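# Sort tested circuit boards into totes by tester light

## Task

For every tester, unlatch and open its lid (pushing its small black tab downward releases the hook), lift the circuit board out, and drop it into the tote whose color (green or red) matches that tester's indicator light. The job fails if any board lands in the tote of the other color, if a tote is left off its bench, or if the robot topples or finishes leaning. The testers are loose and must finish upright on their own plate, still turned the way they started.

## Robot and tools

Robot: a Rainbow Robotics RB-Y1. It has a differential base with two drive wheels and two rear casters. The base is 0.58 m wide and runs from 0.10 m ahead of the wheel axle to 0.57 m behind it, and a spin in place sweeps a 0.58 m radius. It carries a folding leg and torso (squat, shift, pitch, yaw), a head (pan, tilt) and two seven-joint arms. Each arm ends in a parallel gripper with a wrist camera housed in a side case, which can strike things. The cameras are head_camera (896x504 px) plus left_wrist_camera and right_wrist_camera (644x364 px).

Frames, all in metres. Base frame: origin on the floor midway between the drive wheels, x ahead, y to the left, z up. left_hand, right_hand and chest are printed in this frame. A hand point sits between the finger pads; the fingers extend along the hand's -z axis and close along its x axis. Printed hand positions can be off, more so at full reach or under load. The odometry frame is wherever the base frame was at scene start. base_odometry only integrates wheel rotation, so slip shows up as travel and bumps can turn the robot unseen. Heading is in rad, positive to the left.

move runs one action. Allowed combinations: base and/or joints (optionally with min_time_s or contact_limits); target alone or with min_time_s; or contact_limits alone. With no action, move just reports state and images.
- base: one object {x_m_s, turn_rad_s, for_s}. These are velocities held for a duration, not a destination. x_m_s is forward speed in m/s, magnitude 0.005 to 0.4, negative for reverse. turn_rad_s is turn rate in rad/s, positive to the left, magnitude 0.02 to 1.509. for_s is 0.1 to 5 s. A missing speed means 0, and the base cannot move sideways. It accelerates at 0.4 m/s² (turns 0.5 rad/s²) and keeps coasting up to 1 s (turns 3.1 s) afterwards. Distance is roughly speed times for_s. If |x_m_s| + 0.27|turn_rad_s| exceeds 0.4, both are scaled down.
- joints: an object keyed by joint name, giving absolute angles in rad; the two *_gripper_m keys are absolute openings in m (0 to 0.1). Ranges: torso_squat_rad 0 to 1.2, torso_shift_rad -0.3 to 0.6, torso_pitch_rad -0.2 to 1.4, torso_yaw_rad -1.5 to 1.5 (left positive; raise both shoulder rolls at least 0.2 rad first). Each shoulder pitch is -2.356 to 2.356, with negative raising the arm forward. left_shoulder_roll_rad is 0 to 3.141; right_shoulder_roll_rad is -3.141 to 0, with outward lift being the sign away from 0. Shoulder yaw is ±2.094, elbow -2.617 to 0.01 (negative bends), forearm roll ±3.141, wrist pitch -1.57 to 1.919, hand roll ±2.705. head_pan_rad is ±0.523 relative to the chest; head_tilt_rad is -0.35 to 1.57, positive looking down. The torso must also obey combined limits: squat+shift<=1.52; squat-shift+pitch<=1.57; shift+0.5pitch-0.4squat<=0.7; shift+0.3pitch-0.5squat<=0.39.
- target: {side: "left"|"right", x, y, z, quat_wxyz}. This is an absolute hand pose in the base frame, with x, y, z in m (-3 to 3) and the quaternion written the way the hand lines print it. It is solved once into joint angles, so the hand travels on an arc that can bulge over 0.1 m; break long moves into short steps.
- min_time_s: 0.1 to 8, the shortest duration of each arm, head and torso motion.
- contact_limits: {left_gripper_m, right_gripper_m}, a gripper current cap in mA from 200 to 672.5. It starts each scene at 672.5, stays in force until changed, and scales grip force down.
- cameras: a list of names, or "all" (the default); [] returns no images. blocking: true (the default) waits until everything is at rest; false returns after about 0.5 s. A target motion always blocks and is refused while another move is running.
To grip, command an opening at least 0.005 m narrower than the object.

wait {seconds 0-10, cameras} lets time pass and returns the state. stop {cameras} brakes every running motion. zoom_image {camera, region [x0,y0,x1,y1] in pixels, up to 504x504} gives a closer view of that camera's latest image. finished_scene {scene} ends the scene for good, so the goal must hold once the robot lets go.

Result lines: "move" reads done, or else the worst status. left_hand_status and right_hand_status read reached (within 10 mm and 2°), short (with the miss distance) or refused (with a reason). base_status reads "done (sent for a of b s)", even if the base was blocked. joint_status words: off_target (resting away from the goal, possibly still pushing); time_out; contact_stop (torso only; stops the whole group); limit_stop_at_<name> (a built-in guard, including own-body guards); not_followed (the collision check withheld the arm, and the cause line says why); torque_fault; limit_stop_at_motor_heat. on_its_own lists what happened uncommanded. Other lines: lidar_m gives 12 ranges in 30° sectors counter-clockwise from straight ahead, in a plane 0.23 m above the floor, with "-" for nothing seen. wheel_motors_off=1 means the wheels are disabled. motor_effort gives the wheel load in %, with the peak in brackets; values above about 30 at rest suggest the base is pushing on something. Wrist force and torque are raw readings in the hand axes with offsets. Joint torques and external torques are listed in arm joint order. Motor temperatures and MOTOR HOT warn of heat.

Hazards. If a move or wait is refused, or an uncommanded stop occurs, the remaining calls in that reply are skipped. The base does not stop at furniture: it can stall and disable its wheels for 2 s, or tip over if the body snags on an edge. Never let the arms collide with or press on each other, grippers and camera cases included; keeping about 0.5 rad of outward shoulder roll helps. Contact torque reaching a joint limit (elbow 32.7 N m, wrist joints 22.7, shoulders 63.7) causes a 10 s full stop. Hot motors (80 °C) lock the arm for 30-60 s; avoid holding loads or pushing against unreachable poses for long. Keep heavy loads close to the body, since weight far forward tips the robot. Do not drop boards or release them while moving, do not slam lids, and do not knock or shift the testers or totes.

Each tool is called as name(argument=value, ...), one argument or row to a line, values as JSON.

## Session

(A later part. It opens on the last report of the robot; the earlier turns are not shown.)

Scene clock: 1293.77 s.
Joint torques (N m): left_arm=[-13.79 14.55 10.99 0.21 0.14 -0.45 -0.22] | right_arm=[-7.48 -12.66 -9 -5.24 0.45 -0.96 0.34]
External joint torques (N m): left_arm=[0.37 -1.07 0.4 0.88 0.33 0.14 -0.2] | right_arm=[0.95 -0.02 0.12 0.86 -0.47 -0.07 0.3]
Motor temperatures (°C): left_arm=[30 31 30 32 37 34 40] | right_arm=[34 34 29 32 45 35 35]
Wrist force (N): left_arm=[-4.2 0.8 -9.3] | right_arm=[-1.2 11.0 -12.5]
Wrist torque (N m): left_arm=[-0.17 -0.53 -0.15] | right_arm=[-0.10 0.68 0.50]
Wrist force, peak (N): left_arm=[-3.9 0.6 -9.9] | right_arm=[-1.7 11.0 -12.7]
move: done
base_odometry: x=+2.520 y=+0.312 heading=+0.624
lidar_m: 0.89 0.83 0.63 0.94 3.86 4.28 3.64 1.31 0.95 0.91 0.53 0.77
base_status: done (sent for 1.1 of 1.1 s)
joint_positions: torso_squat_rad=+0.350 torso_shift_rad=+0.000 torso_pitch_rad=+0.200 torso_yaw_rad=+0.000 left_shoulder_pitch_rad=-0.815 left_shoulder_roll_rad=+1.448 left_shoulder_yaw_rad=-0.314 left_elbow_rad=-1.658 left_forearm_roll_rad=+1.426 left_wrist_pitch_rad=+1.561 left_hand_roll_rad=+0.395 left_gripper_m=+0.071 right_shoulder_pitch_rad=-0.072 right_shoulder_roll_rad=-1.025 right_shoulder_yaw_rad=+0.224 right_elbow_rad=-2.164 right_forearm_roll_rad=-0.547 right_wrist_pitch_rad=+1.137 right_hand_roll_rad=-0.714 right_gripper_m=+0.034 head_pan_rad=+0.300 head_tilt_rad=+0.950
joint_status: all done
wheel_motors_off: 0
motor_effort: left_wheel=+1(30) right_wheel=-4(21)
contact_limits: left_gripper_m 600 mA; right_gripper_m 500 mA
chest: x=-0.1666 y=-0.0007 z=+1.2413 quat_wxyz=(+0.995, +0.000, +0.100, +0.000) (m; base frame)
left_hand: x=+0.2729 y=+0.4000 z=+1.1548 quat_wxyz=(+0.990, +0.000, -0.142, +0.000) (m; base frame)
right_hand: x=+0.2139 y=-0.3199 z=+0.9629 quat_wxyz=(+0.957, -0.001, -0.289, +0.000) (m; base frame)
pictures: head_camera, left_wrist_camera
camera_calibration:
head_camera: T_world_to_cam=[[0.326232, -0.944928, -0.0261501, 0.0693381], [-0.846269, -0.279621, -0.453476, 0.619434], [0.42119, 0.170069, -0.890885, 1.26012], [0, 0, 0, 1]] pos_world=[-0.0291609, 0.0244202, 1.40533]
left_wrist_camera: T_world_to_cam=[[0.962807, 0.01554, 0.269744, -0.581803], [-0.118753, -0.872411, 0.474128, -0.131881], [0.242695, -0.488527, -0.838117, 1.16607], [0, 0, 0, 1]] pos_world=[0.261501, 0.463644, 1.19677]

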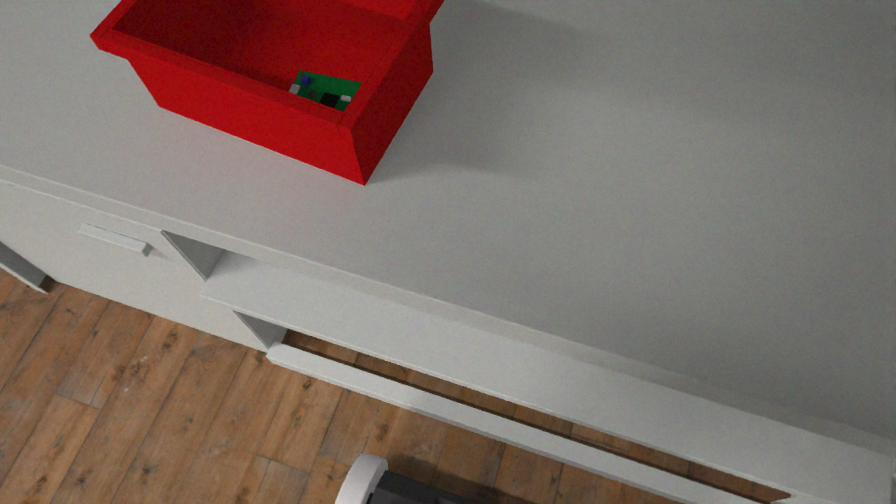

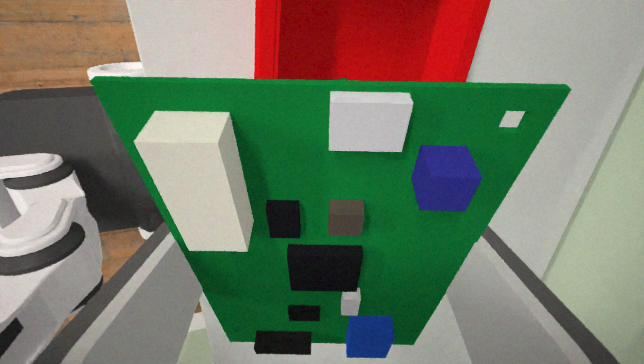

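move(
  target={"side":"left","x":0.35,"y":0.375,"z":1.1,"quat_wxyz":[1,0,0,0]},
  min_time_s=2.5,
  cameras=["head_camera","left_wrist_camera"],
)

Scene clock: 1331.70 s.
Joint torques (N m): left_arm=[-21.89 10.18 4.51 -2.41 0.16 0.23 -0.07] | right_arm=[-7.33 -12.42 -9.17 -5.27 0.54 -0.89 0.39]
External joint torques (N m): left_arm=[0.38 -1.63 -0.95 1.34 0.15 0.35 -0.07] | right_arm=[1.1 0.22 -0.05 0.82 -0.38 0 0.36]
Motor temperatures (°C): left_arm=[30 31 30 32 37 34 40] | right_arm=[34 34 29 32 45 35 35]
Wrist force (N): left_arm=[-1.9 0.4 -10.1] | right_arm=[-1.4 10.7 -12.5]
Wrist torque (N m): left_arm=[-0.08 -0.45 -0.20] | right_arm=[-0.07 0.65 0.48]
Wrist force, peak (N): left_arm=[-4.6 0.5 -9.6] | right_arm=[-1.2 10.9 -12.8]
move: done
base_odometry: x=+2.520 y=+0.312 heading=+0.624
lidar_m: 0.88 0.83 0.63 0.93 3.86 4.27 3.64 1.30 0.95 0.91 0.53 0.76
base_status: not commanded
joint_positions: torso_squat_rad=+0.350 torso_shift_rad=+0.000 torso_pitch_rad=+0.200 torso_yaw_rad=+0.000 left_shoulder_pitch_rad=-1.394 left_shoulder_roll_rad=+0.919 left_shoulder_yaw_rad=-0.635 left_elbow_rad=-0.677 left_forearm_roll_rad=+1.149 left_wrist_pitch_rad=+1.735 left_hand_roll_rad=+0.018 left_gripper_m=+0.071 right_shoulder_pitch_rad=-0.072 right_shoulder_roll_rad=-1.025 right_shoulder_yaw_rad=+0.224 right_elbow_rad=-2.164 right_forearm_roll_rad=-0.547 right_wrist_pitch_rad=+1.137 right_hand_roll_rad=-0.714 right_gripper_m=+0.034 head_pan_rad=+0.300 head_tilt_rad=+0.950
joint_status: all done
wheel_motors_off: 0
motor_effort: left_wheel=+1(4) right_wheel=-4(6)
contact_limits: left_gripper_m 600 mA; right_gripper_m 500 mA
chest: x=-0.1666 y=-0.0007 z=+1.2413 quat_wxyz=(+0.995, +0.000, +0.100, +0.000) (m; base frame)
left_hand: x=+0.3494 y=+0.3749 z=+1.1002 quat_wxyz=(+1.000, +0.001, -0.003, +0.000) (m; base frame)
left_hand_status: reached (checked arc, planned for 2.5 s): 1 mm and 0.4 deg off.
right_hand: x=+0.2139 y=-0.3199 z=+0.9629 quat_wxyz=(+0.957, -0.001, -0.289, +0.000) (m; base frame)
pictures: head_camera, left_wrist_camera
camera_calibration:
head_camera: T_world_to_cam=[[0.32623, -0.944928, -0.0261563, 0.0693425], [-0.846271, -0.279617, -0.453474, 0.619434], [0.421187, 0.170072, -0.890886, 1.26012], [0, 0, 0, 1]] pos_world=[-0.0291565, 0.0244173, 1.40533]
left_wrist_camera: T_world_to_cam=[[0.999854, 0.0158305, -0.00645539, -0.349553], [0.0169697, -0.873155, 0.487147, -0.180295], [0.00207523, -0.487186, -0.873296, 1.21172], [0, 0, 0, 1]] pos_world=[0.350047, 0.438438, 1.14376]

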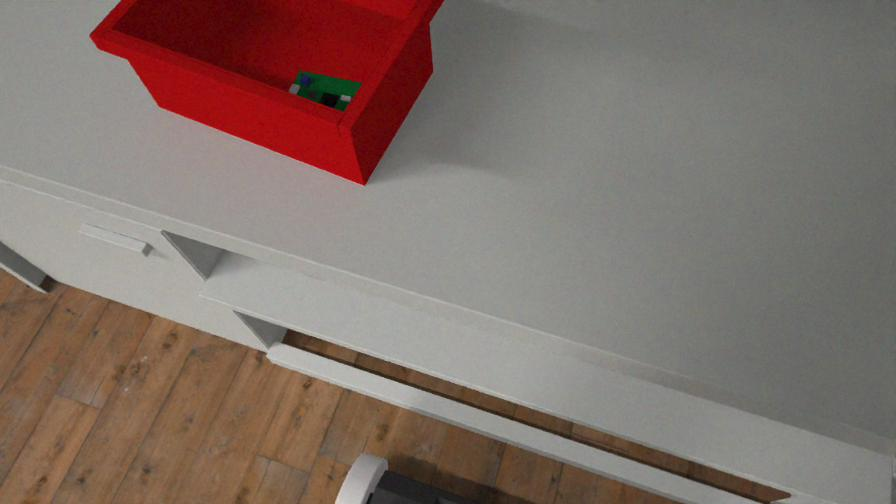

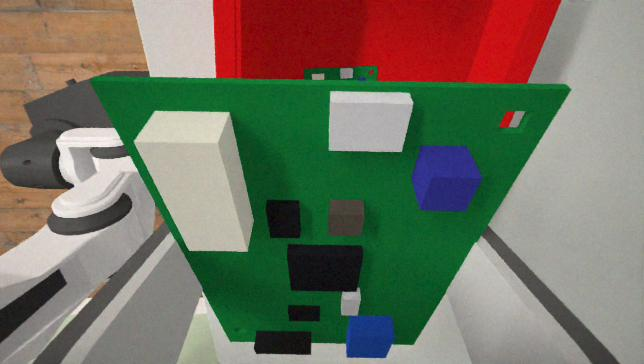

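move(
  target={"side":"left","x":0.375,"y":0.395,"z":1.03,"quat_wxyz":[1,0,0,0]},
  min_time_s=2.5,
  cameras=["head_camera","left_wrist_camera"],
)

Scene clock: 1346.73 s.
Joint torques (N m): left_arm=[-23.1 9.72 0.96 -2.68 -0.03 -0.62 -0.16] | right_arm=[-7.32 -12.64 -8.98 -5.25 0.58 -0.99 0.31]
External joint torques (N m): left_arm=[0.05 -1.9 -1.41 1.35 -0.03 -0.32 -0.16] | right_arm=[1.11 0.01 0.14 0.85 -0.34 -0.1 0.28]
Motor temperatures (°C): left_arm=[30 31 29 32 37 34 40] | right_arm=[34 34 29 32 45 35 35]
Wrist force (N): left_arm=[-2.6 0.0 -9.7] | right_arm=[-1.3 10.8 -12.2]
Wrist torque (N m): left_arm=[-0.07 -0.49 -0.22] | right_arm=[-0.08 0.65 0.49]
Wrist force, peak (N): left_arm=[-2.4 0.0 -10.3] | right_arm=[-1.4 11.0 -12.6]
move: short
base_odometry: x=+2.520 y=+0.312 heading=+0.624
lidar_m: 0.88 0.83 0.62 0.93 3.85 4.28 3.65 1.31 0.94 0.90 0.54 0.76
base_status: not commanded
joint_positions: torso_squat_rad=+0.350 torso_shift_rad=+0.000 torso_pitch_rad=+0.200 torso_yaw_rad=+0.000 left_shoulder_pitch_rad=-1.426 left_shoulder_roll_rad=+0.759 left_shoulder_yaw_rad=-0.661 left_elbow_rad=-0.267 left_forearm_roll_rad=+1.085 left_wrist_pitch_rad=+1.428 left_hand_roll_rad=-0.198 left_gripper_m=+0.071 right_shoulder_pitch_rad=-0.072 right_shoulder_roll_rad=-1.025 right_shoulder_yaw_rad=+0.224 right_elbow_rad=-2.164 right_forearm_roll_rad=-0.547 right_wrist_pitch_rad=+1.137 right_hand_roll_rad=-0.714 right_gripper_m=+0.034 head_pan_rad=+0.300 head_tilt_rad=+0.950
joint_status: all done
wheel_motors_off: 0
motor_effort: left_wheel=+2(4) right_wheel=-5(6)
contact_limits: left_gripper_m 600 mA; right_gripper_m 500 mA
chest: x=-0.1666 y=-0.0007 z=+1.2413 quat_wxyz=(+0.995, +0.000, +0.100, +0.000) (m; base frame)
left_hand: x=+0.3743 y=+0.3949 z=+1.0301 quat_wxyz=(+0.999, +0.015, -0.044, +0.000) (m; base frame)
left_hand_status: short (checked arc, as near as the solve gets, planned for 2.5 s): 1 mm and 5.3 deg off. The place is met; only the turn is off.
right_hand: x=+0.2139 y=-0.3199 z=+0.9629 quat_wxyz=(+0.957, -0.001, -0.289, +0.000) (m; base frame)
pictures: head_camera, left_wrist_camera
camera_calibration:
head_camera: T_world_to_cam=[[0.32623, -0.944928, -0.0261565, 0.0693426], [-0.846271, -0.279617, -0.453474, 0.619434], [0.421187, 0.170073, -0.890886, 1.26012], [0, 0, 0, 1]] pos_world=[-0.0291565, 0.0244171, 1.40533]
left_wrist_camera: T_world_to_cam=[[0.996956, 0.0148182, 0.0765456, -0.459246], [-0.0223344, -0.88635, 0.462476, -0.0837486], [0.0746993, -0.462778, -0.883321, 1.13375], [0, 0, 0, 1]] pos_world=[0.371288, 0.457248, 1.07535]

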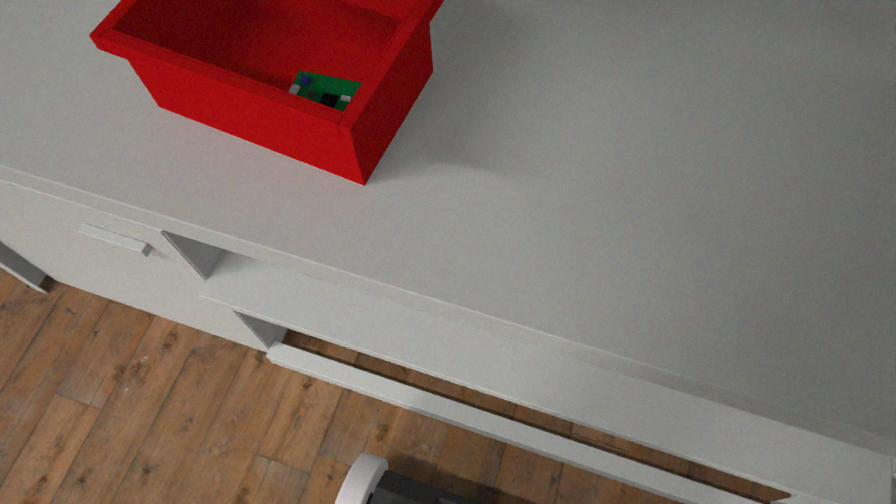

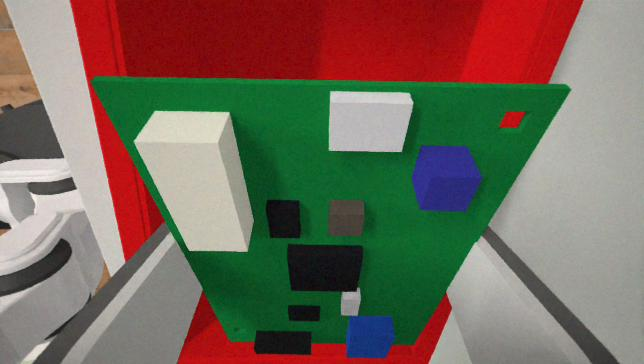

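move(
  target={"side":"left","x":0.32,"y":0.38,"z":1.16,"quat_wxyz":[0.99,0,-0.14,0]},
  min_time_s=2,
  cameras=[],
)

move(
  base={"x_m_s":0.04,"for_s":0.6},
  joints={"torso_pitch_rad":0.35},
  cameras=[],
)

move(
  target={"side":"left","x":0.35,"y":0.393,"z":1.03,"quat_wxyz":[1,0,0,0]},
  min_time_s=2.5,
  cameras=["head_camera","left_wrist_camera"],
)

Scene clock: 1363.60 s.
Joint torques (N m): left_arm=[-15.56 13.47 10.95 -2.21 0.11 -0.44 0.13] | right_arm=[-7.03 -12.65 -9.02 -5.19 0.48 -0.92 0.3]
External joint torques (N m): left_arm=[1.77 -0.38 1.04 -0.5 0.28 0.15 0.15] | right_arm=[1.4 0 0.1 0.91 -0.45 -0.03 0.27]
Motor temperatures (°C): left_arm=[31 31 29 32 37 34 40] | right_arm=[34 34 29 32 45 35 35]
Wrist force (N): left_arm=[-3.8 0.2 -9.7] | right_arm=[-1.3 10.9 -12.4]
Wrist torque (N m): left_arm=[-0.08 -0.53 -0.20] | right_arm=[-0.10 0.67 0.50]
Wrist force, peak (N): left_arm=[-3.1 -0.3 -10.4] | right_arm=[-1.5 11.0 -12.8]
move: done
base_odometry: x=+2.520 y=+0.312 heading=+0.624
lidar_m: 0.88 0.83 0.64 0.93 3.86 4.29 3.63 1.30 0.95 0.91 0.54 0.76
base_status: not commanded
joint_positions: torso_squat_rad=+0.350 torso_shift_rad=+0.000 torso_pitch_rad=+0.200 torso_yaw_rad=+0.000 left_shoulder_pitch_rad=-1.085 left_shoulder_roll_rad=+1.284 left_shoulder_yaw_rad=-0.472 left_elbow_rad=-1.432 left_forearm_roll_rad=+1.331 left_wrist_pitch_rad=+1.631 left_hand_roll_rad=+0.349 left_gripper_m=+0.071 right_shoulder_pitch_rad=-0.072 right_shoulder_roll_rad=-1.025 right_shoulder_yaw_rad=+0.224 right_elbow_rad=-2.164 right_forearm_roll_rad=-0.547 right_wrist_pitch_rad=+1.137 right_hand_roll_rad=-0.714 right_gripper_m=+0.034 head_pan_rad=+0.300 head_tilt_rad=+0.950
joint_status: all done
wheel_motors_off: 0
motor_effort: left_wheel=+3(3) right_wheel=-4(6)
contact_limits: left_gripper_m 600 mA; right_gripper_m 500 mA
chest: x=-0.1666 y=-0.0007 z=+1.2413 quat_wxyz=(+0.995, +0.000, +0.100, +0.000) (m; base frame)
left_hand: x=+0.3198 y=+0.3796 z=+1.1603 quat_wxyz=(+0.990, -0.001, -0.138, -0.001) (m; base frame)
left_hand_status: reached (checked arc, planned for 2.0 s): 1 mm and 0.2 deg off.
right_hand: x=+0.2139 y=-0.3199 z=+0.9629 quat_wxyz=(+0.957, -0.001, -0.289, +0.000) (m; base frame)
pictures: none
No camera images: "cameras" was empty.

Scene clock: 1364.90 s.
Joint torques (N m): left_arm=[-15.58 14.1 10.36 -2.28 0.23 -0.18 0.11] | right_arm=[-4.68 -12.24 -8.16 -5.59 0.3 -0.78 0.37]
External joint torques (N m): left_arm=[0.87 -0.96 0.42 -0.31 0.3 0.15 0.11] | right_arm=[1.23 -0.03 0.18 0.78 -0.47 -0.1 0.34]
Motor temperatures (°C): left_arm=[30 31 29 32 37 34 40] | right_arm=[34 34 29 32 45 35 35]
Wrist force (N): left_arm=[-3.2 0.4 -9.7] | right_arm=[-0.4 10.9 -12.9]
Wrist torque (N m): left_arm=[-0.10 -0.52 -0.21] | right_arm=[-0.09 0.72 0.49]
Wrist force, peak (N): left_arm=[-3.3 0.5 -10.2] | right_arm=[-0.3 10.8 -13.2]
move: done
base_odometry: x=+2.539 y=+0.326 heading=+0.624
lidar_m: 0.86 0.83 0.62 0.85 3.86 4.30 3.64 1.31 0.95 0.91 0.53 0.77
base_status: done (sent for 0.6 of 0.6 s)
joint_positions: torso_squat_rad=+0.350 torso_shift_rad=+0.000 torso_pitch_rad=+0.350 torso_yaw_rad=+0.000 left_shoulder_pitch_rad=-1.085 left_shoulder_roll_rad=+1.284 left_shoulder_yaw_rad=-0.472 left_elbow_rad=-1.432 left_forearm_roll_rad=+1.331 left_wrist_pitch_rad=+1.631 left_hand_roll_rad=+0.349 left_gripper_m=+0.071 right_shoulder_pitch_rad=-0.072 right_shoulder_roll_rad=-1.025 right_shoulder_yaw_rad=+0.224 right_elbow_rad=-2.164 right_forearm_roll_rad=-0.547 right_wrist_pitch_rad=+1.137 right_hand_roll_rad=-0.714 right_gripper_m=+0.034 head_pan_rad=+0.300 head_tilt_rad=+0.950
joint_status: all done
wheel_motors_off: 0
motor_effort: left_wheel=-1(26) right_wheel=-4(20)
contact_limits: left_gripper_m 600 mA; right_gripper_m 500 mA
chest: x=-0.1219 y=-0.0007 z=+1.2287 quat_wxyz=(+0.985, +0.000, +0.174, +0.000) (m; base frame)
left_hand: x=+0.3469 y=+0.3797 z=+1.0759 quat_wxyz=(+0.998, -0.001, -0.064, -0.001) (m; base frame)
right_hand: x=+0.2127 y=-0.3199 z=+0.8966 quat_wxyz=(+0.976, -0.001, -0.216, +0.000) (m; base frame)
pictures: none
No camera images: "cameras" was empty.

Scene clock: 1367.73 s.
Joint torques (N m): left_arm=[-18.06 12.68 7.63 -1.36 0.05 0.35 -0.2] | right_arm=[-4.97 -11.99 -8.12 -5.62 0.45 -0.78 0.31]
External joint torques (N m): left_arm=[-0.19 -2.31 -1.16 1.24 0.04 0.45 -0.2] | right_arm=[0.94 0.21 0.21 0.76 -0.31 -0.1 0.29]
Motor temperatures (°C): left_arm=[30 31 29 32 37 34 40] | right_arm=[34 34 29 32 45 35 35]
Wrist force (N): left_arm=[-2.0 0.2 -9.8] | right_arm=[-0.4 10.8 -12.5]
Wrist torque (N m): left_arm=[-0.08 -0.46 -0.21] | right_arm=[-0.07 0.71 0.49]
Wrist force, peak (N): left_arm=[-2.9 0.4 -10.2] | right_arm=[-0.4 10.9 -13.0]
move: done
base_odometry: x=+2.539 y=+0.326 heading=+0.624
lidar_m: 0.86 0.82 0.62 0.85 3.86 4.31 3.62 1.30 0.94 0.90 0.53 0.77
base_status: not commanded
joint_positions: torso_squat_rad=+0.350 torso_shift_rad=+0.000 torso_pitch_rad=+0.350 torso_yaw_rad=+0.000 left_shoulder_pitch_rad=-1.150 left_shoulder_roll_rad=+1.164 left_shoulder_yaw_rad=-0.556 left_elbow_rad=-1.177 left_forearm_roll_rad=+1.280 left_wrist_pitch_rad=+1.654 left_hand_roll_rad=+0.213 left_gripper_m=+0.071 right_shoulder_pitch_rad=-0.072 right_shoulder_roll_rad=-1.025 right_shoulder_yaw_rad=+0.224 right_elbow_rad=-2.164 right_forearm_roll_rad=-0.547 right_wrist_pitch_rad=+1.137 right_hand_roll_rad=-0.714 right_gripper_m=+0.034 head_pan_rad=+0.300 head_tilt_rad=+0.950
joint_status: all done
wheel_motors_off: 0
motor_effort: left_wheel=-1(2) right_wheel=-2(6)
contact_limits: left_gripper_m 600 mA; right_gripper_m 500 mA
chest: x=-0.1219 y=-0.0007 z=+1.2287 quat_wxyz=(+0.985, +0.000, +0.174, +0.000) (m; base frame)
left_hand: x=+0.3492 y=+0.3927 z=+1.0303 quat_wxyz=(+1.000, +0.001, -0.003, +0.000) (m; base frame)
left_hand_status: reached (checked arc, planned for 2.5 s): 1 mm and 0.3 deg off.
right_hand: x=+0.2127 y=-0.3199 z=+0.8966 quat_wxyz=(+0.976, -0.001, -0.216, +0.000) (m; base frame)
pictures: head_camera, left_wrist_camera
camera_calibration:
head_camera: T_world_to_cam=[[0.318762, -0.944894, -0.0746075, 0.113102], [-0.904517, -0.279726, -0.321874, 0.482713], [0.283267, 0.170085, -0.943838, 1.27834], [0, 0, 0, 1]] pos_world=[0.0384583, 0.024471, 1.37036]
left_wrist_camera: T_world_to_cam=[[0.999851, 0.0156986, -0.00715912, -0.349249], [0.017197, -0.873025, 0.487373, -0.131084], [0.00140099, -0.487424, -0.873165, 1.15955], [0, 0, 0, 1]] pos_world=[0.349826, 0.456234, 1.07386]

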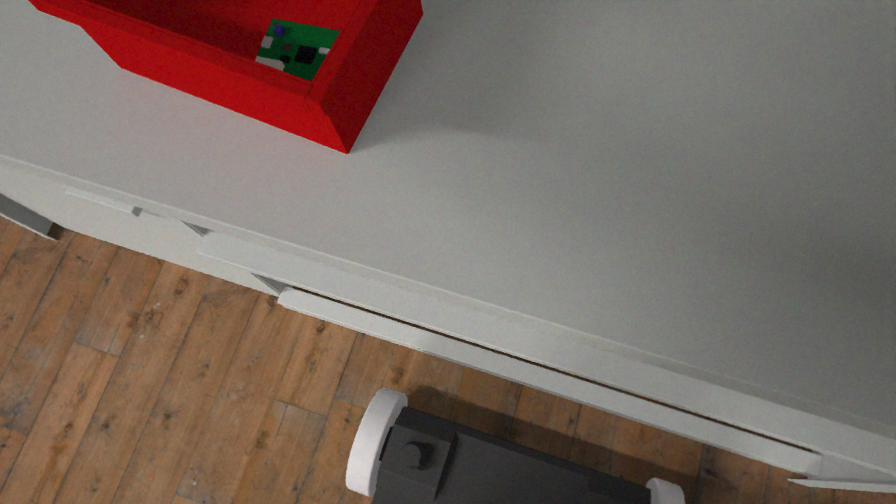

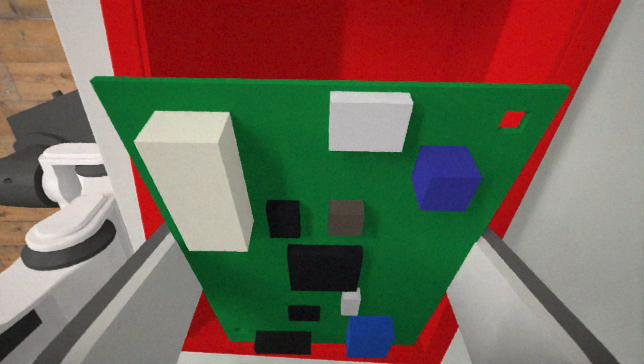

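move(
  target={"side":"left","x":0.355,"y":0.393,"z":0.97,"quat_wxyz":[1,0,0,0]},
  min_time_s=2.5,
  cameras=["left_wrist_camera"],
)

move(
  target={"side":"left","x":0.355,"y":0.393,"z":0.925,"quat_wxyz":[1,0,0,0]},
  min_time_s=2.5,
  cameras=["head_camera","left_wrist_camera"],
)

Scene clock: 1379.73 s.
Joint torques (N m): left_arm=[-16.11 12.45 6.72 -1.57 0.01 -0.49 -0.34] | right_arm=[-4.95 -12.01 -8.32 -5.55 0.4 -0.82 0.25]
External joint torques (N m): left_arm=[2.13 -2.58 -1.35 1.36 0 -0.38 -0.34] | right_arm=[0.95 0.2 0.02 0.83 -0.36 -0.14 0.23]
Motor temperatures (°C): left_arm=[30 31 29 32 37 34 40] | right_arm=[34 34 29 32 45 35 35]
Wrist force (N): left_arm=[-1.9 0.2 -9.7] | right_arm=[-0.4 10.8 -12.8]
Wrist torque (N m): left_arm=[-0.07 -0.43 -0.18] | right_arm=[-0.08 0.72 0.49]
Wrist force, peak (N): left_arm=[-1.8 0.5 -10.3] | right_arm=[-0.4 11.2 -12.9]
move: done
base_odometry: x=+2.539 y=+0.326 heading=+0.624
lidar_m: 0.86 0.83 0.62 0.84 3.86 4.31 3.63 1.31 0.94 0.91 0.54 0.76
base_status: not commanded
joint_positions: torso_squat_rad=+0.350 torso_shift_rad=+0.000 torso_pitch_rad=+0.350 torso_yaw_rad=+0.000 left_shoulder_pitch_rad=-1.111 left_shoulder_roll_rad=+1.068 left_shoulder_yaw_rad=-0.597 left_elbow_rad=-1.054 left_forearm_roll_rad=+1.223 left_wrist_pitch_rad=+1.529 left_hand_roll_rad=+0.156 left_gripper_m=+0.071 right_shoulder_pitch_rad=-0.072 right_shoulder_roll_rad=-1.025 right_shoulder_yaw_rad=+0.224 right_elbow_rad=-2.164 right_forearm_roll_rad=-0.547 right_wrist_pitch_rad=+1.137 right_hand_roll_rad=-0.714 right_gripper_m=+0.034 head_pan_rad=+0.300 head_tilt_rad=+0.950
joint_status: all done
wheel_motors_off: 0
motor_effort: left_wheel=+1(2) right_wheel=-3(6)
contact_limits: left_gripper_m 600 mA; right_gripper_m 500 mA
chest: x=-0.1219 y=-0.0007 z=+1.2287 quat_wxyz=(+0.985, +0.000, +0.174, +0.000) (m; base frame)
left_hand: x=+0.3543 y=+0.3928 z=+0.9707 quat_wxyz=(+1.000, +0.001, -0.002, +0.000) (m; base frame)
left_hand_status: reached (checked arc, planned for 2.5 s): 1 mm and 0.2 deg off.
right_hand: x=+0.2127 y=-0.3199 z=+0.8966 quat_wxyz=(+0.976, -0.001, -0.216, +0.000) (m; base frame)
pictures: left_wrist_camera
camera_calibration:
left_wrist_camera: T_world_to_cam=[[0.999843, 0.0154211, -0.00870873, -0.353185], [0.01771, -0.873291, 0.486877, -0.101571], [-0.0000970808, -0.486955, -0.873427, 1.10815], [0, 0, 0, 1]] pos_world=[0.355036, 0.456365, 1.01426]

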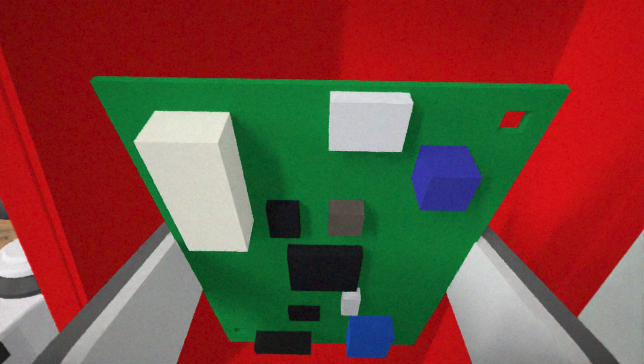

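Scene clock: 1382.57 s.
Joint torques (N m): left_arm=[-16.35 12.25 5.92 -1.84 0.01 -0.45 -0.35] | right_arm=[-4.82 -12.24 -8.06 -5.58 0.41 -0.76 0.32]
External joint torques (N m): left_arm=[2.08 -2.63 -1.33 1.23 0 -0.35 -0.35] | right_arm=[1.08 -0.03 0.28 0.8 -0.36 -0.08 0.3]
Motor temperatures (°C): left_arm=[30 31 29 32 37 34 40] | right_arm=[34 34 29 32 45 35 35]
Wrist force (N): left_arm=[-2.2 0.1 -9.5] | right_arm=[-0.5 10.9 -12.4]
Wrist torque (N m): left_arm=[-0.07 -0.45 -0.18] | right_arm=[-0.10 0.70 0.50]
Wrist force, peak (N): left_arm=[-2.1 0.2 -9.9] | right_arm=[-0.4 11.1 -13.0]
move: done
base_odometry: x=+2.539 y=+0.326 heading=+0.624
lidar_m: 0.86 0.83 0.61 0.84 3.86 4.31 3.64 1.31 0.95 0.91 0.54 0.77
base_status: not commanded
joint_positions: torso_squat_rad=+0.350 torso_shift_rad=+0.000 torso_pitch_rad=+0.350 torso_yaw_rad=+0.000 left_shoulder_pitch_rad=-1.092 left_shoulder_roll_rad=+0.988 left_shoulder_yaw_rad=-0.623 left_elbow_rad=-0.933 left_forearm_roll_rad=+1.187 left_wrist_pitch_rad=+1.430 left_hand_roll_rad=+0.101 left_gripper_m=+0.071 right_shoulder_pitch_rad=-0.072 right_shoulder_roll_rad=-1.025 right_shoulder_yaw_rad=+0.224 right_elbow_rad=-2.164 right_forearm_roll_rad=-0.547 right_wrist_pitch_rad=+1.137 right_hand_roll_rad=-0.714 right_gripper_m=+0.034 head_pan_rad=+0.300 head_tilt_rad=+0.950
joint_status: all done
wheel_motors_off: 0
motor_effort: left_wheel=+0(2) right_wheel=-3(6)
contact_limits: left_gripper_m 600 mA; right_gripper_m 500 mA
chest: x=-0.1219 y=-0.0007 z=+1.2287 quat_wxyz=(+0.985, +0.000, +0.174, +0.000) (m; base frame)
left_hand: x=+0.3547 y=+0.3929 z=+0.9255 quat_wxyz=(+1.000, +0.001, -0.001, +0.000) (m; base frame)
left_hand_status: reached (checked arc, planned for 2.5 s): 1 mm and 0.2 deg off.
right_hand: x=+0.2127 y=-0.3199 z=+0.8966 quat_wxyz=(+0.976, -0.001, -0.216, +0.000) (m; base frame)
pictures: head_camera, left_wrist_camera
camera_calibration:
head_camera: T_world_to_cam=[[0.318762, -0.944894, -0.0746077, 0.113102], [-0.904517, -0.279726, -0.321874, 0.482713], [0.283267, 0.170085, -0.943838, 1.27834], [0, 0, 0, 1]] pos_world=[0.0384585, 0.0244708, 1.37036]
left_wrist_camera: T_world_to_cam=[[0.999833, 0.0155682, -0.0095469, -0.353262], [0.018247, -0.872996, 0.487385, -0.080293], [-0.000746696, -0.487478, -0.873135, 1.06895], [0, 0, 0, 1]] pos_world=[0.355467, 0.456493, 0.969096]

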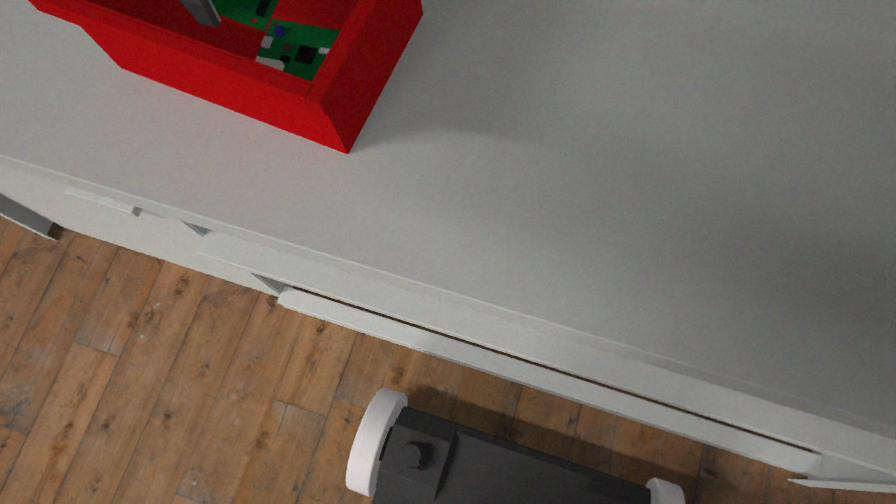

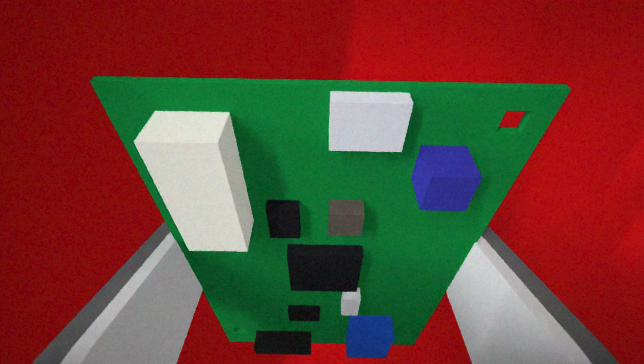

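move(
  target={"side":"left","x":0.355,"y":0.393,"z":0.895,"quat_wxyz":[1,0,0,0]},
  min_time_s=2,
  cameras=[],
)

move(
  target={"side":"left","x":0.355,"y":0.393,"z":0.875,"quat_wxyz":[1,0,0,0]},
  min_time_s=2,
  cameras=["left_wrist_camera","head_camera"],
)

Scene clock: 1397.47 s.
Joint torques (N m): left_arm=[-18.78 11.98 5.05 -1.75 0.07 -0.45 -0.28] | right_arm=[-4.89 -11.97 -8.24 -5.46 0.37 -0.76 0.32]
External joint torques (N m): left_arm=[-0.14 -2.65 -1.34 1.36 0.06 -0.35 -0.28] | right_arm=[1.01 0.24 0.1 0.91 -0.39 -0.08 0.29]
Motor temperatures (°C): left_arm=[30 31 29 32 37 34 40] | right_arm=[34 34 29 32 45 35 35]
Wrist force (N): left_arm=[-2.0 0.3 -9.7] | right_arm=[-0.4 10.6 -12.9]
Wrist torque (N m): left_arm=[-0.10 -0.45 -0.21] | right_arm=[-0.04 0.73 0.50]
Wrist force, peak (N): left_arm=[-2.1 0.2 -9.9] | right_arm=[-0.5 11.1 -13.1]
move: done
base_odometry: x=+2.539 y=+0.326 heading=+0.624
lidar_m: 0.86 0.82 0.62 0.84 3.85 4.30 3.64 1.30 0.94 0.91 0.53 0.76
base_status: not commanded
joint_positions: torso_squat_rad=+0.350 torso_shift_rad=+0.000 torso_pitch_rad=+0.350 torso_yaw_rad=+0.000 left_shoulder_pitch_rad=-1.094 left_shoulder_roll_rad=+0.921 left_shoulder_yaw_rad=-0.639 left_elbow_rad=-0.814 left_forearm_roll_rad=+1.166 left_wrist_pitch_rad=+1.359 left_hand_roll_rad=+0.045 left_gripper_m=+0.071 right_shoulder_pitch_rad=-0.072 right_shoulder_roll_rad=-1.025 right_shoulder_yaw_rad=+0.224 right_elbow_rad=-2.164 right_forearm_roll_rad=-0.547 right_wrist_pitch_rad=+1.137 right_hand_roll_rad=-0.714 right_gripper_m=+0.034 head_pan_rad=+0.300 head_tilt_rad=+0.950
joint_status: all done
wheel_motors_off: 0
motor_effort: left_wheel=+1(1) right_wheel=-3(5)
contact_limits: left_gripper_m 600 mA; right_gripper_m 500 mA
chest: x=-0.1219 y=-0.0007 z=+1.2287 quat_wxyz=(+0.985, +0.000, +0.174, +0.000) (m; base frame)
left_hand: x=+0.3547 y=+0.3931 z=+0.8952 quat_wxyz=(+1.000, +0.000, -0.001, +0.000) (m; base frame)
left_hand_status: reached (checked arc, planned for 2.0 s): 0 mm and 0.1 deg off.
right_hand: x=+0.2127 y=-0.3199 z=+0.8966 quat_wxyz=(+0.976, -0.001, -0.216, +0.000) (m; base frame)
pictures: none
No camera images: "cameras" was empty.

Scene clock: 1399.80 s.
Joint torques (N m): left_arm=[-19.05 11.96 4.36 -1.8 0 -0.49 -0.29] | right_arm=[-4.7 -12.2 -8.05 -5.55 0.3 -0.74 0.27]
External joint torques (N m): left_arm=[-0.21 -2.39 -1.23 1.3 -0.02 -0.38 -0.29] | right_arm=[1.21 0 0.29 0.82 -0.47 -0.06 0.25]
Motor temperatures (°C): left_arm=[30 31 29 32 37 34 40] | right_arm=[34 34 29 32 45 35 35]
Wrist force (N): left_arm=[-2.0 0.1 -9.6] | right_arm=[-0.7 11.1 -12.8]
Wrist torque (N m): left_arm=[-0.07 -0.46 -0.21] | right_arm=[-0.10 0.70 0.49]
Wrist force, peak (N): left_arm=[-2.2 0.5 -9.8] | right_arm=[-0.5 11.0 -12.9]
move: done
base_odometry: x=+2.539 y=+0.326 heading=+0.624
lidar_m: 0.86 0.83 0.62 0.84 3.86 4.31 3.64 1.30 0.95 0.90 0.52 0.76
base_status: not commanded
joint_positions: torso_squat_rad=+0.350 torso_shift_rad=+0.000 torso_pitch_rad=+0.350 torso_yaw_rad=+0.000 left_shoulder_pitch_rad=-1.108 left_shoulder_roll_rad=+0.867 left_shoulder_yaw_rad=-0.648 left_elbow_rad=-0.706 left_forearm_roll_rad=+1.155 left_wrist_pitch_rad=+1.308 left_hand_roll_rad=-0.006 left_gripper_m=+0.071 right_shoulder_pitch_rad=-0.072 right_shoulder_roll_rad=-1.025 right_shoulder_yaw_rad=+0.224 right_elbow_rad=-2.164 right_forearm_roll_rad=-0.547 right_wrist_pitch_rad=+1.137 right_hand_roll_rad=-0.714 right_gripper_m=+0.034 head_pan_rad=+0.300 head_tilt_rad=+0.950
joint_status: all done
wheel_motors_off: 0
motor_effort: left_wheel=+1(2) right_wheel=-4(5)
contact_limits: left_gripper_m 600 mA; right_gripper_m 500 mA
chest: x=-0.1219 y=-0.0007 z=+1.2287 quat_wxyz=(+0.985, +0.000, +0.174, +0.000) (m; base frame)
left_hand: x=+0.3548 y=+0.3931 z=+0.8752 quat_wxyz=(+1.000, +0.000, -0.001, +0.000) (m; base frame)
left_hand_status: reached (checked arc, planned for 2.0 s): 0 mm and 0.1 deg off.
right_hand: x=+0.2127 y=-0.3199 z=+0.8966 quat_wxyz=(+0.976, -0.001, -0.216, +0.000) (m; base frame)
pictures: head_camera, left_wrist_camera
camera_calibration:
head_camera: T_world_to_cam=[[0.318762, -0.944894, -0.0746074, 0.113102], [-0.904517, -0.279726, -0.321874, 0.482713], [0.283267, 0.170085, -0.943838, 1.27834], [0, 0, 0, 1]] pos_world=[0.0384584, 0.024471, 1.37036]
left_wrist_camera: T_world_to_cam=[[0.999813, 0.0158573, -0.0110902, -0.352621], [0.0192532, -0.87264, 0.487985, -0.0565843], [-0.00193968, -0.488107, -0.872782, 1.02541], [0, 0, 0, 1]] pos_world=[0.355633, 0.456723, 0.918659]

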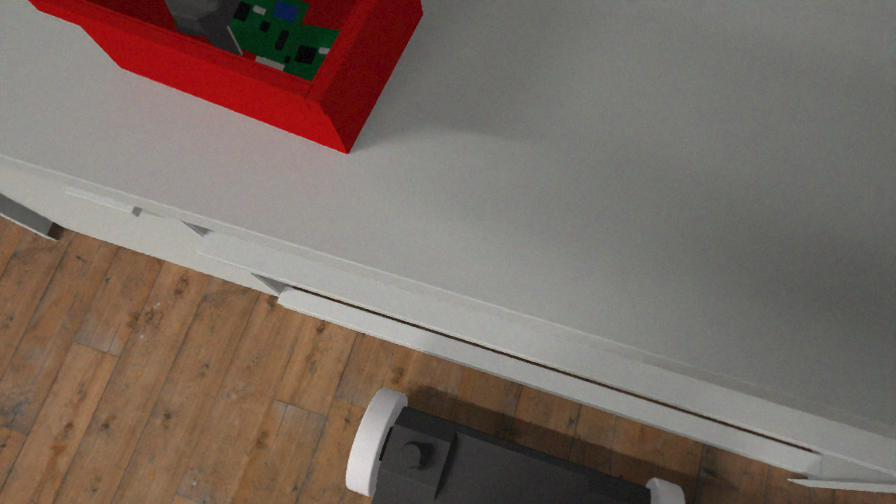

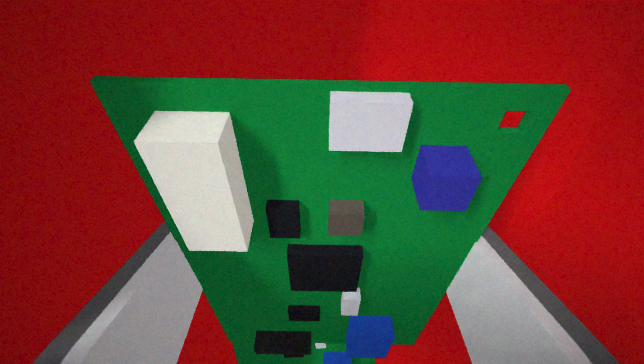

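move(
  target={"side":"left","x":0.355,"y":0.393,"z":0.866,"quat_wxyz":[1,0,0,0]},
  min_time_s=1.5,
  cameras=[],
)

move(
  target={"side":"left","x":0.355,"y":0.393,"z":0.859,"quat_wxyz":[1,0,0,0]},
  min_time_s=1.5,
  cameras=["left_wrist_camera"],
)

Scene clock: 1405.57 s.
Joint torques (N m): left_arm=[-19.32 11.74 3.78 -1.75 0.05 -0.57 -0.26] | right_arm=[-5.06 -12.2 -8.4 -5.59 0.36 -0.78 0.37]
External joint torques (N m): left_arm=[-0.4 -2.48 -1.44 1.32 0.04 -0.46 -0.26] | right_arm=[0.84 0.01 -0.07 0.79 -0.41 -0.1 0.34]
Motor temperatures (°C): left_arm=[30 31 29 32 37 34 40] | right_arm=[34 34 29 32 45 35 35]
Wrist force (N): left_arm=[-2.1 0.0 -9.8] | right_arm=[-0.4 10.9 -12.8]
Wrist torque (N m): left_arm=[-0.04 -0.46 -0.21] | right_arm=[-0.09 0.74 0.50]
Wrist force, peak (N): left_arm=[-2.1 0.5 -10.0] | right_arm=[-0.4 11.0 -13.1]
move: done
base_odometry: x=+2.539 y=+0.326 heading=+0.624
lidar_m: 0.86 0.84 0.62 0.84 3.85 4.31 3.64 1.30 0.95 0.91 0.54 0.77
base_status: not commanded
joint_positions: torso_squat_rad=+0.350 torso_shift_rad=+0.000 torso_pitch_rad=+0.350 torso_yaw_rad=+0.000 left_shoulder_pitch_rad=-1.114 left_shoulder_roll_rad=+0.843 left_shoulder_yaw_rad=-0.652 left_elbow_rad=-0.658 left_forearm_roll_rad=+1.151 left_wrist_pitch_rad=+1.284 left_hand_roll_rad=-0.029 left_gripper_m=+0.071 right_shoulder_pitch_rad=-0.072 right_shoulder_roll_rad=-1.025 right_shoulder_yaw_rad=+0.224 right_elbow_rad=-2.164 right_forearm_roll_rad=-0.547 right_wrist_pitch_rad=+1.137 right_hand_roll_rad=-0.714 right_gripper_m=+0.034 head_pan_rad=+0.300 head_tilt_rad=+0.950
joint_status: all done
wheel_motors_off: 0
motor_effort: left_wheel=+0(2) right_wheel=-3(5)
contact_limits: left_gripper_m 600 mA; right_gripper_m 500 mA
chest: x=-0.1219 y=-0.0007 z=+1.2287 quat_wxyz=(+0.985, +0.000, +0.174, +0.000) (m; base frame)
left_hand: x=+0.3544 y=+0.3931 z=+0.8664 quat_wxyz=(+1.000, +0.001, -0.001, +0.000) (m; base frame)
left_hand_status: reached (checked arc, planned for 1.5 s): 1 mm and 0.1 deg off.
right_hand: x=+0.2127 y=-0.3199 z=+0.8966 quat_wxyz=(+0.976, -0.001, -0.216, +0.000) (m; base frame)
pictures: none
No camera images: "cameras" was empty.

Scene clock: 1407.40 s.
Joint torques (N m): left_arm=[-17.75 10.81 2.84 -1.42 -0.11 -0.88 -0.19] | right_arm=[-5.15 -12.11 -8.31 -5.47 0.38 -0.78 0.33]
External joint torques (N m): left_arm=[1.27 -3.26 -1.99 1.63 -0.13 -0.76 -0.19] | right_arm=[0.76 0.09 0.02 0.9 -0.39 -0.1 0.3]
Motor temperatures (°C): left_arm=[30 31 29 32 37 34 40] | right_arm=[34 34 29 32 45 35 35]
Wrist force (N): left_arm=[-3.2 -0.1 -4.1] | right_arm=[-0.2 10.9 -12.3]
Wrist torque (N m): left_arm=[-0.32 -0.26 -0.23] | right_arm=[-0.08 0.74 0.48]
Wrist force, peak (N): left_arm=[-2.1 0.0 -9.9] | right_arm=[-0.8 11.0 -13.2]
move: done
base_odometry: x=+2.539 y=+0.326 heading=+0.624
lidar_m: 0.86 0.82 0.62 0.84 3.86 4.32 3.63 1.30 0.95 0.91 0.53 0.76
base_status: not commanded
joint_positions: torso_squat_rad=+0.350 torso_shift_rad=+0.000 torso_pitch_rad=+0.350 torso_yaw_rad=+0.000 left_shoulder_pitch_rad=-1.124 left_shoulder_roll_rad=+0.820 left_shoulder_yaw_rad=-0.654 left_elbow_rad=-0.606 left_forearm_roll_rad=+1.148 left_wrist_pitch_rad=+1.262 left_hand_roll_rad=-0.055 left_gripper_m=+0.071 right_shoulder_pitch_rad=-0.072 right_shoulder_roll_rad=-1.025 right_shoulder_yaw_rad=+0.224 right_elbow_rad=-2.164 right_forearm_roll_rad=-0.547 right_wrist_pitch_rad=+1.137 right_hand_roll_rad=-0.714 right_gripper_m=+0.034 head_pan_rad=+0.300 head_tilt_rad=+0.950
joint_status: all done
wheel_motors_off: 0
motor_effort: left_wheel=+0(2) right_wheel=-3(5)
contact_limits: left_gripper_m 600 mA; right_gripper_m 500 mA
chest: x=-0.1219 y=-0.0007 z=+1.2287 quat_wxyz=(+0.985, +0.000, +0.174, +0.000) (m; base frame)
left_hand: x=+0.3547 y=+0.3931 z=+0.8596 quat_wxyz=(+1.000, +0.001, -0.001, +0.000) (m; base frame)
left_hand_status: reached (checked arc, planned for 1.5 s): 1 mm and 0.2 deg off.
right_hand: x=+0.2127 y=-0.3199 z=+0.8966 quat_wxyz=(+0.976, -0.001, -0.216, +0.000) (m; base frame)
pictures: left_wrist_camera
camera_calibration:
left_wrist_camera: T_world_to_cam=[[0.999829, 0.015791, -0.00961818, -0.353872], [0.0184762, -0.873107, 0.487179, -0.0478494], [-0.000704647, -0.487274, -0.873249, 1.01149], [0, 0, 0, 1]] pos_world=[0.355409, 0.456682, 0.903188]

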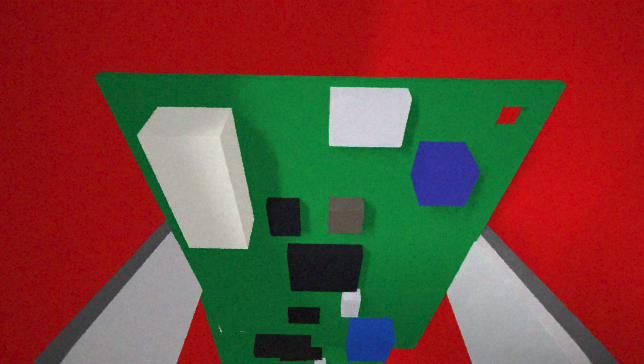

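Light contact (~6 N). Release.

move(
  joints={"left_gripper_m":0.089},
  cameras=["left_wrist_camera"],
)

move(
  target={"side":"left","x":0.355,"y":0.393,"z":0.90,"quat_wxyz":[1,0,0,0]},
  min_time_s=2,
  cameras=["left_wrist_camera"],
)

Scene clock: 1412.30 s.
Joint torques (N m): left_arm=[-18 11.63 3.34 -1.74 0.08 -0.48 -0.2] | right_arm=[-5.06 -12 -8.3 -5.56 0.33 -0.81 0.33]
External joint torques (N m): left_arm=[1.02 -2.44 -1.49 1.31 0.06 -0.36 -0.2] | right_arm=[0.84 0.21 0.04 0.81 -0.44 -0.13 0.31]
Motor temperatures (°C): left_arm=[30 31 29 32 37 34 40] | right_arm=[34 34 29 32 45 35 35]
Wrist force (N): left_arm=[-2.0 -0.1 -9.3] | right_arm=[-0.5 10.8 -12.7]
Wrist torque (N m): left_arm=[-0.06 -0.46 -0.21] | right_arm=[-0.07 0.72 0.49]
Wrist force, peak (N): left_arm=[-2.0 0.2 -9.5] | right_arm=[-0.4 11.0 -13.1]
move: done
base_odometry: x=+2.539 y=+0.326 heading=+0.624
lidar_m: 0.86 0.82 0.62 0.85 3.86 4.30 3.64 1.30 0.94 0.91 0.53 0.77
base_status: not commanded
joint_positions: torso_squat_rad=+0.350 torso_shift_rad=+0.000 torso_pitch_rad=+0.350 torso_yaw_rad=+0.000 left_shoulder_pitch_rad=-1.124 left_shoulder_roll_rad=+0.820 left_shoulder_yaw_rad=-0.654 left_elbow_rad=-0.606 left_forearm_roll_rad=+1.148 left_wrist_pitch_rad=+1.262 left_hand_roll_rad=-0.055 left_gripper_m=+0.089 right_shoulder_pitch_rad=-0.072 right_shoulder_roll_rad=-1.025 right_shoulder_yaw_rad=+0.224 right_elbow_rad=-2.164 right_forearm_roll_rad=-0.547 right_wrist_pitch_rad=+1.137 right_hand_roll_rad=-0.714 right_gripper_m=+0.034 head_pan_rad=+0.300 head_tilt_rad=+0.950
joint_status: all done
wheel_motors_off: 0
motor_effort: left_wheel=+1(1) right_wheel=-3(5)
contact_limits: left_gripper_m 600 mA; right_gripper_m 500 mA
chest: x=-0.1219 y=-0.0007 z=+1.2287 quat_wxyz=(+0.985, +0.000, +0.174, +0.000) (m; base frame)
left_hand: x=+0.3546 y=+0.3930 z=+0.8595 quat_wxyz=(+1.000, +0.001, -0.001, +0.000) (m; base frame)
right_hand: x=+0.2127 y=-0.3199 z=+0.8966 quat_wxyz=(+0.976, -0.001, -0.216, +0.000) (m; base frame)
pictures: left_wrist_camera
camera_calibration:
left_wrist_camera: T_world_to_cam=[[0.999831, 0.0156616, -0.00967158, -0.353761], [0.0183892, -0.873124, 0.487151, -0.0478107], [-0.000814925, -0.487247, -0.873264, 1.01144], [0, 0, 0, 1]] pos_world=[0.355404, 0.456614, 0.90312]

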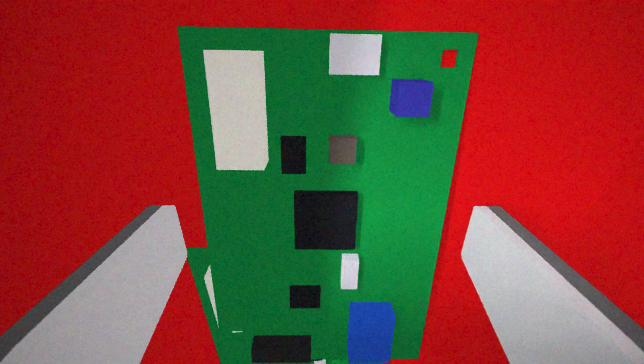

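Scene clock: 1414.63 s.
Joint torques (N m): left_arm=[-16.5 14.85 7.67 -3.71 0.47 0.25 0.46] | right_arm=[-4.84 -12.04 -7.99 -5.48 0.31 -0.83 0.3]
External joint torques (N m): left_arm=[2.24 0.25 1.31 -0.59 0.45 0.34 0.46] | right_arm=[1.06 0.17 0.34 0.89 -0.46 -0.15 0.28]
Motor temperatures (°C): left_arm=[30 31 29 32 37 34 40] | right_arm=[34 34 29 32 45 35 35]
Wrist force (N): left_arm=[-1.9 0.2 -9.1] | right_arm=[-0.4 11.0 -12.7]
Wrist torque (N m): left_arm=[-0.10 -0.44 -0.21] | right_arm=[-0.09 0.72 0.50]
Wrist force, peak (N): left_arm=[-2.1 0.1 -9.5] | right_arm=[-0.6 11.1 -13.1]
move: done
base_odometry: x=+2.539 y=+0.326 heading=+0.624
lidar_m: 0.86 0.83 0.62 0.84 3.86 4.31 3.64 1.31 0.95 0.91 0.54 0.77
base_status: not commanded
joint_positions: torso_squat_rad=+0.350 torso_shift_rad=+0.000 torso_pitch_rad=+0.350 torso_yaw_rad=+0.000 left_shoulder_pitch_rad=-1.106 left_shoulder_roll_rad=+0.922 left_shoulder_yaw_rad=-0.638 left_elbow_rad=-0.807 left_forearm_roll_rad=+1.171 left_wrist_pitch_rad=+1.379 left_hand_roll_rad=+0.038 left_gripper_m=+0.089 right_shoulder_pitch_rad=-0.072 right_shoulder_roll_rad=-1.025 right_shoulder_yaw_rad=+0.224 right_elbow_rad=-2.164 right_forearm_roll_rad=-0.547 right_wrist_pitch_rad=+1.137 right_hand_roll_rad=-0.714 right_gripper_m=+0.034 head_pan_rad=+0.300 head_tilt_rad=+0.950
joint_status: all done
wheel_motors_off: 0
motor_effort: left_wheel=+1(2) right_wheel=-4(5)
contact_limits: left_gripper_m 600 mA; right_gripper_m 500 mA
chest: x=-0.1219 y=-0.0007 z=+1.2287 quat_wxyz=(+0.985, +0.000, +0.174, +0.000) (m; base frame)
left_hand: x=+0.3548 y=+0.3927 z=+0.9000 quat_wxyz=(+1.000, -0.001, +0.004, -0.001) (m; base frame)
left_hand_status: reached (checked arc, planned for 2.0 s): 0 mm and 0.5 deg off.
right_hand: x=+0.2127 y=-0.3199 z=+0.8966 quat_wxyz=(+0.976, -0.001, -0.216, +0.000) (m; base frame)
pictures: left_wrist_camera
camera_calibration:
left_wrist_camera: T_world_to_cam=[[0.999695, 0.0137145, -0.0205139, -0.342914], [0.0220159, -0.871183, 0.490465, -0.0728694], [-0.0111449, -0.490768, -0.871219, 1.04983], [0, 0, 0, 1]] pos_world=[0.356114, 0.456443, 0.943338]

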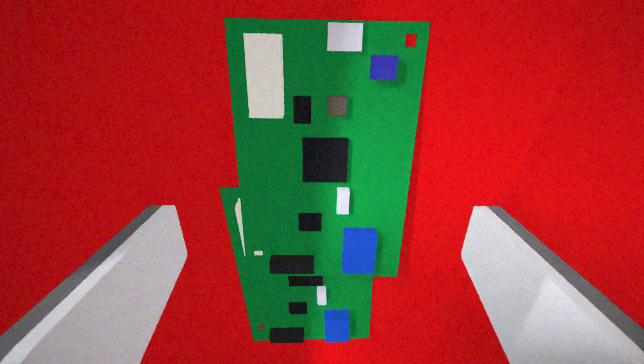

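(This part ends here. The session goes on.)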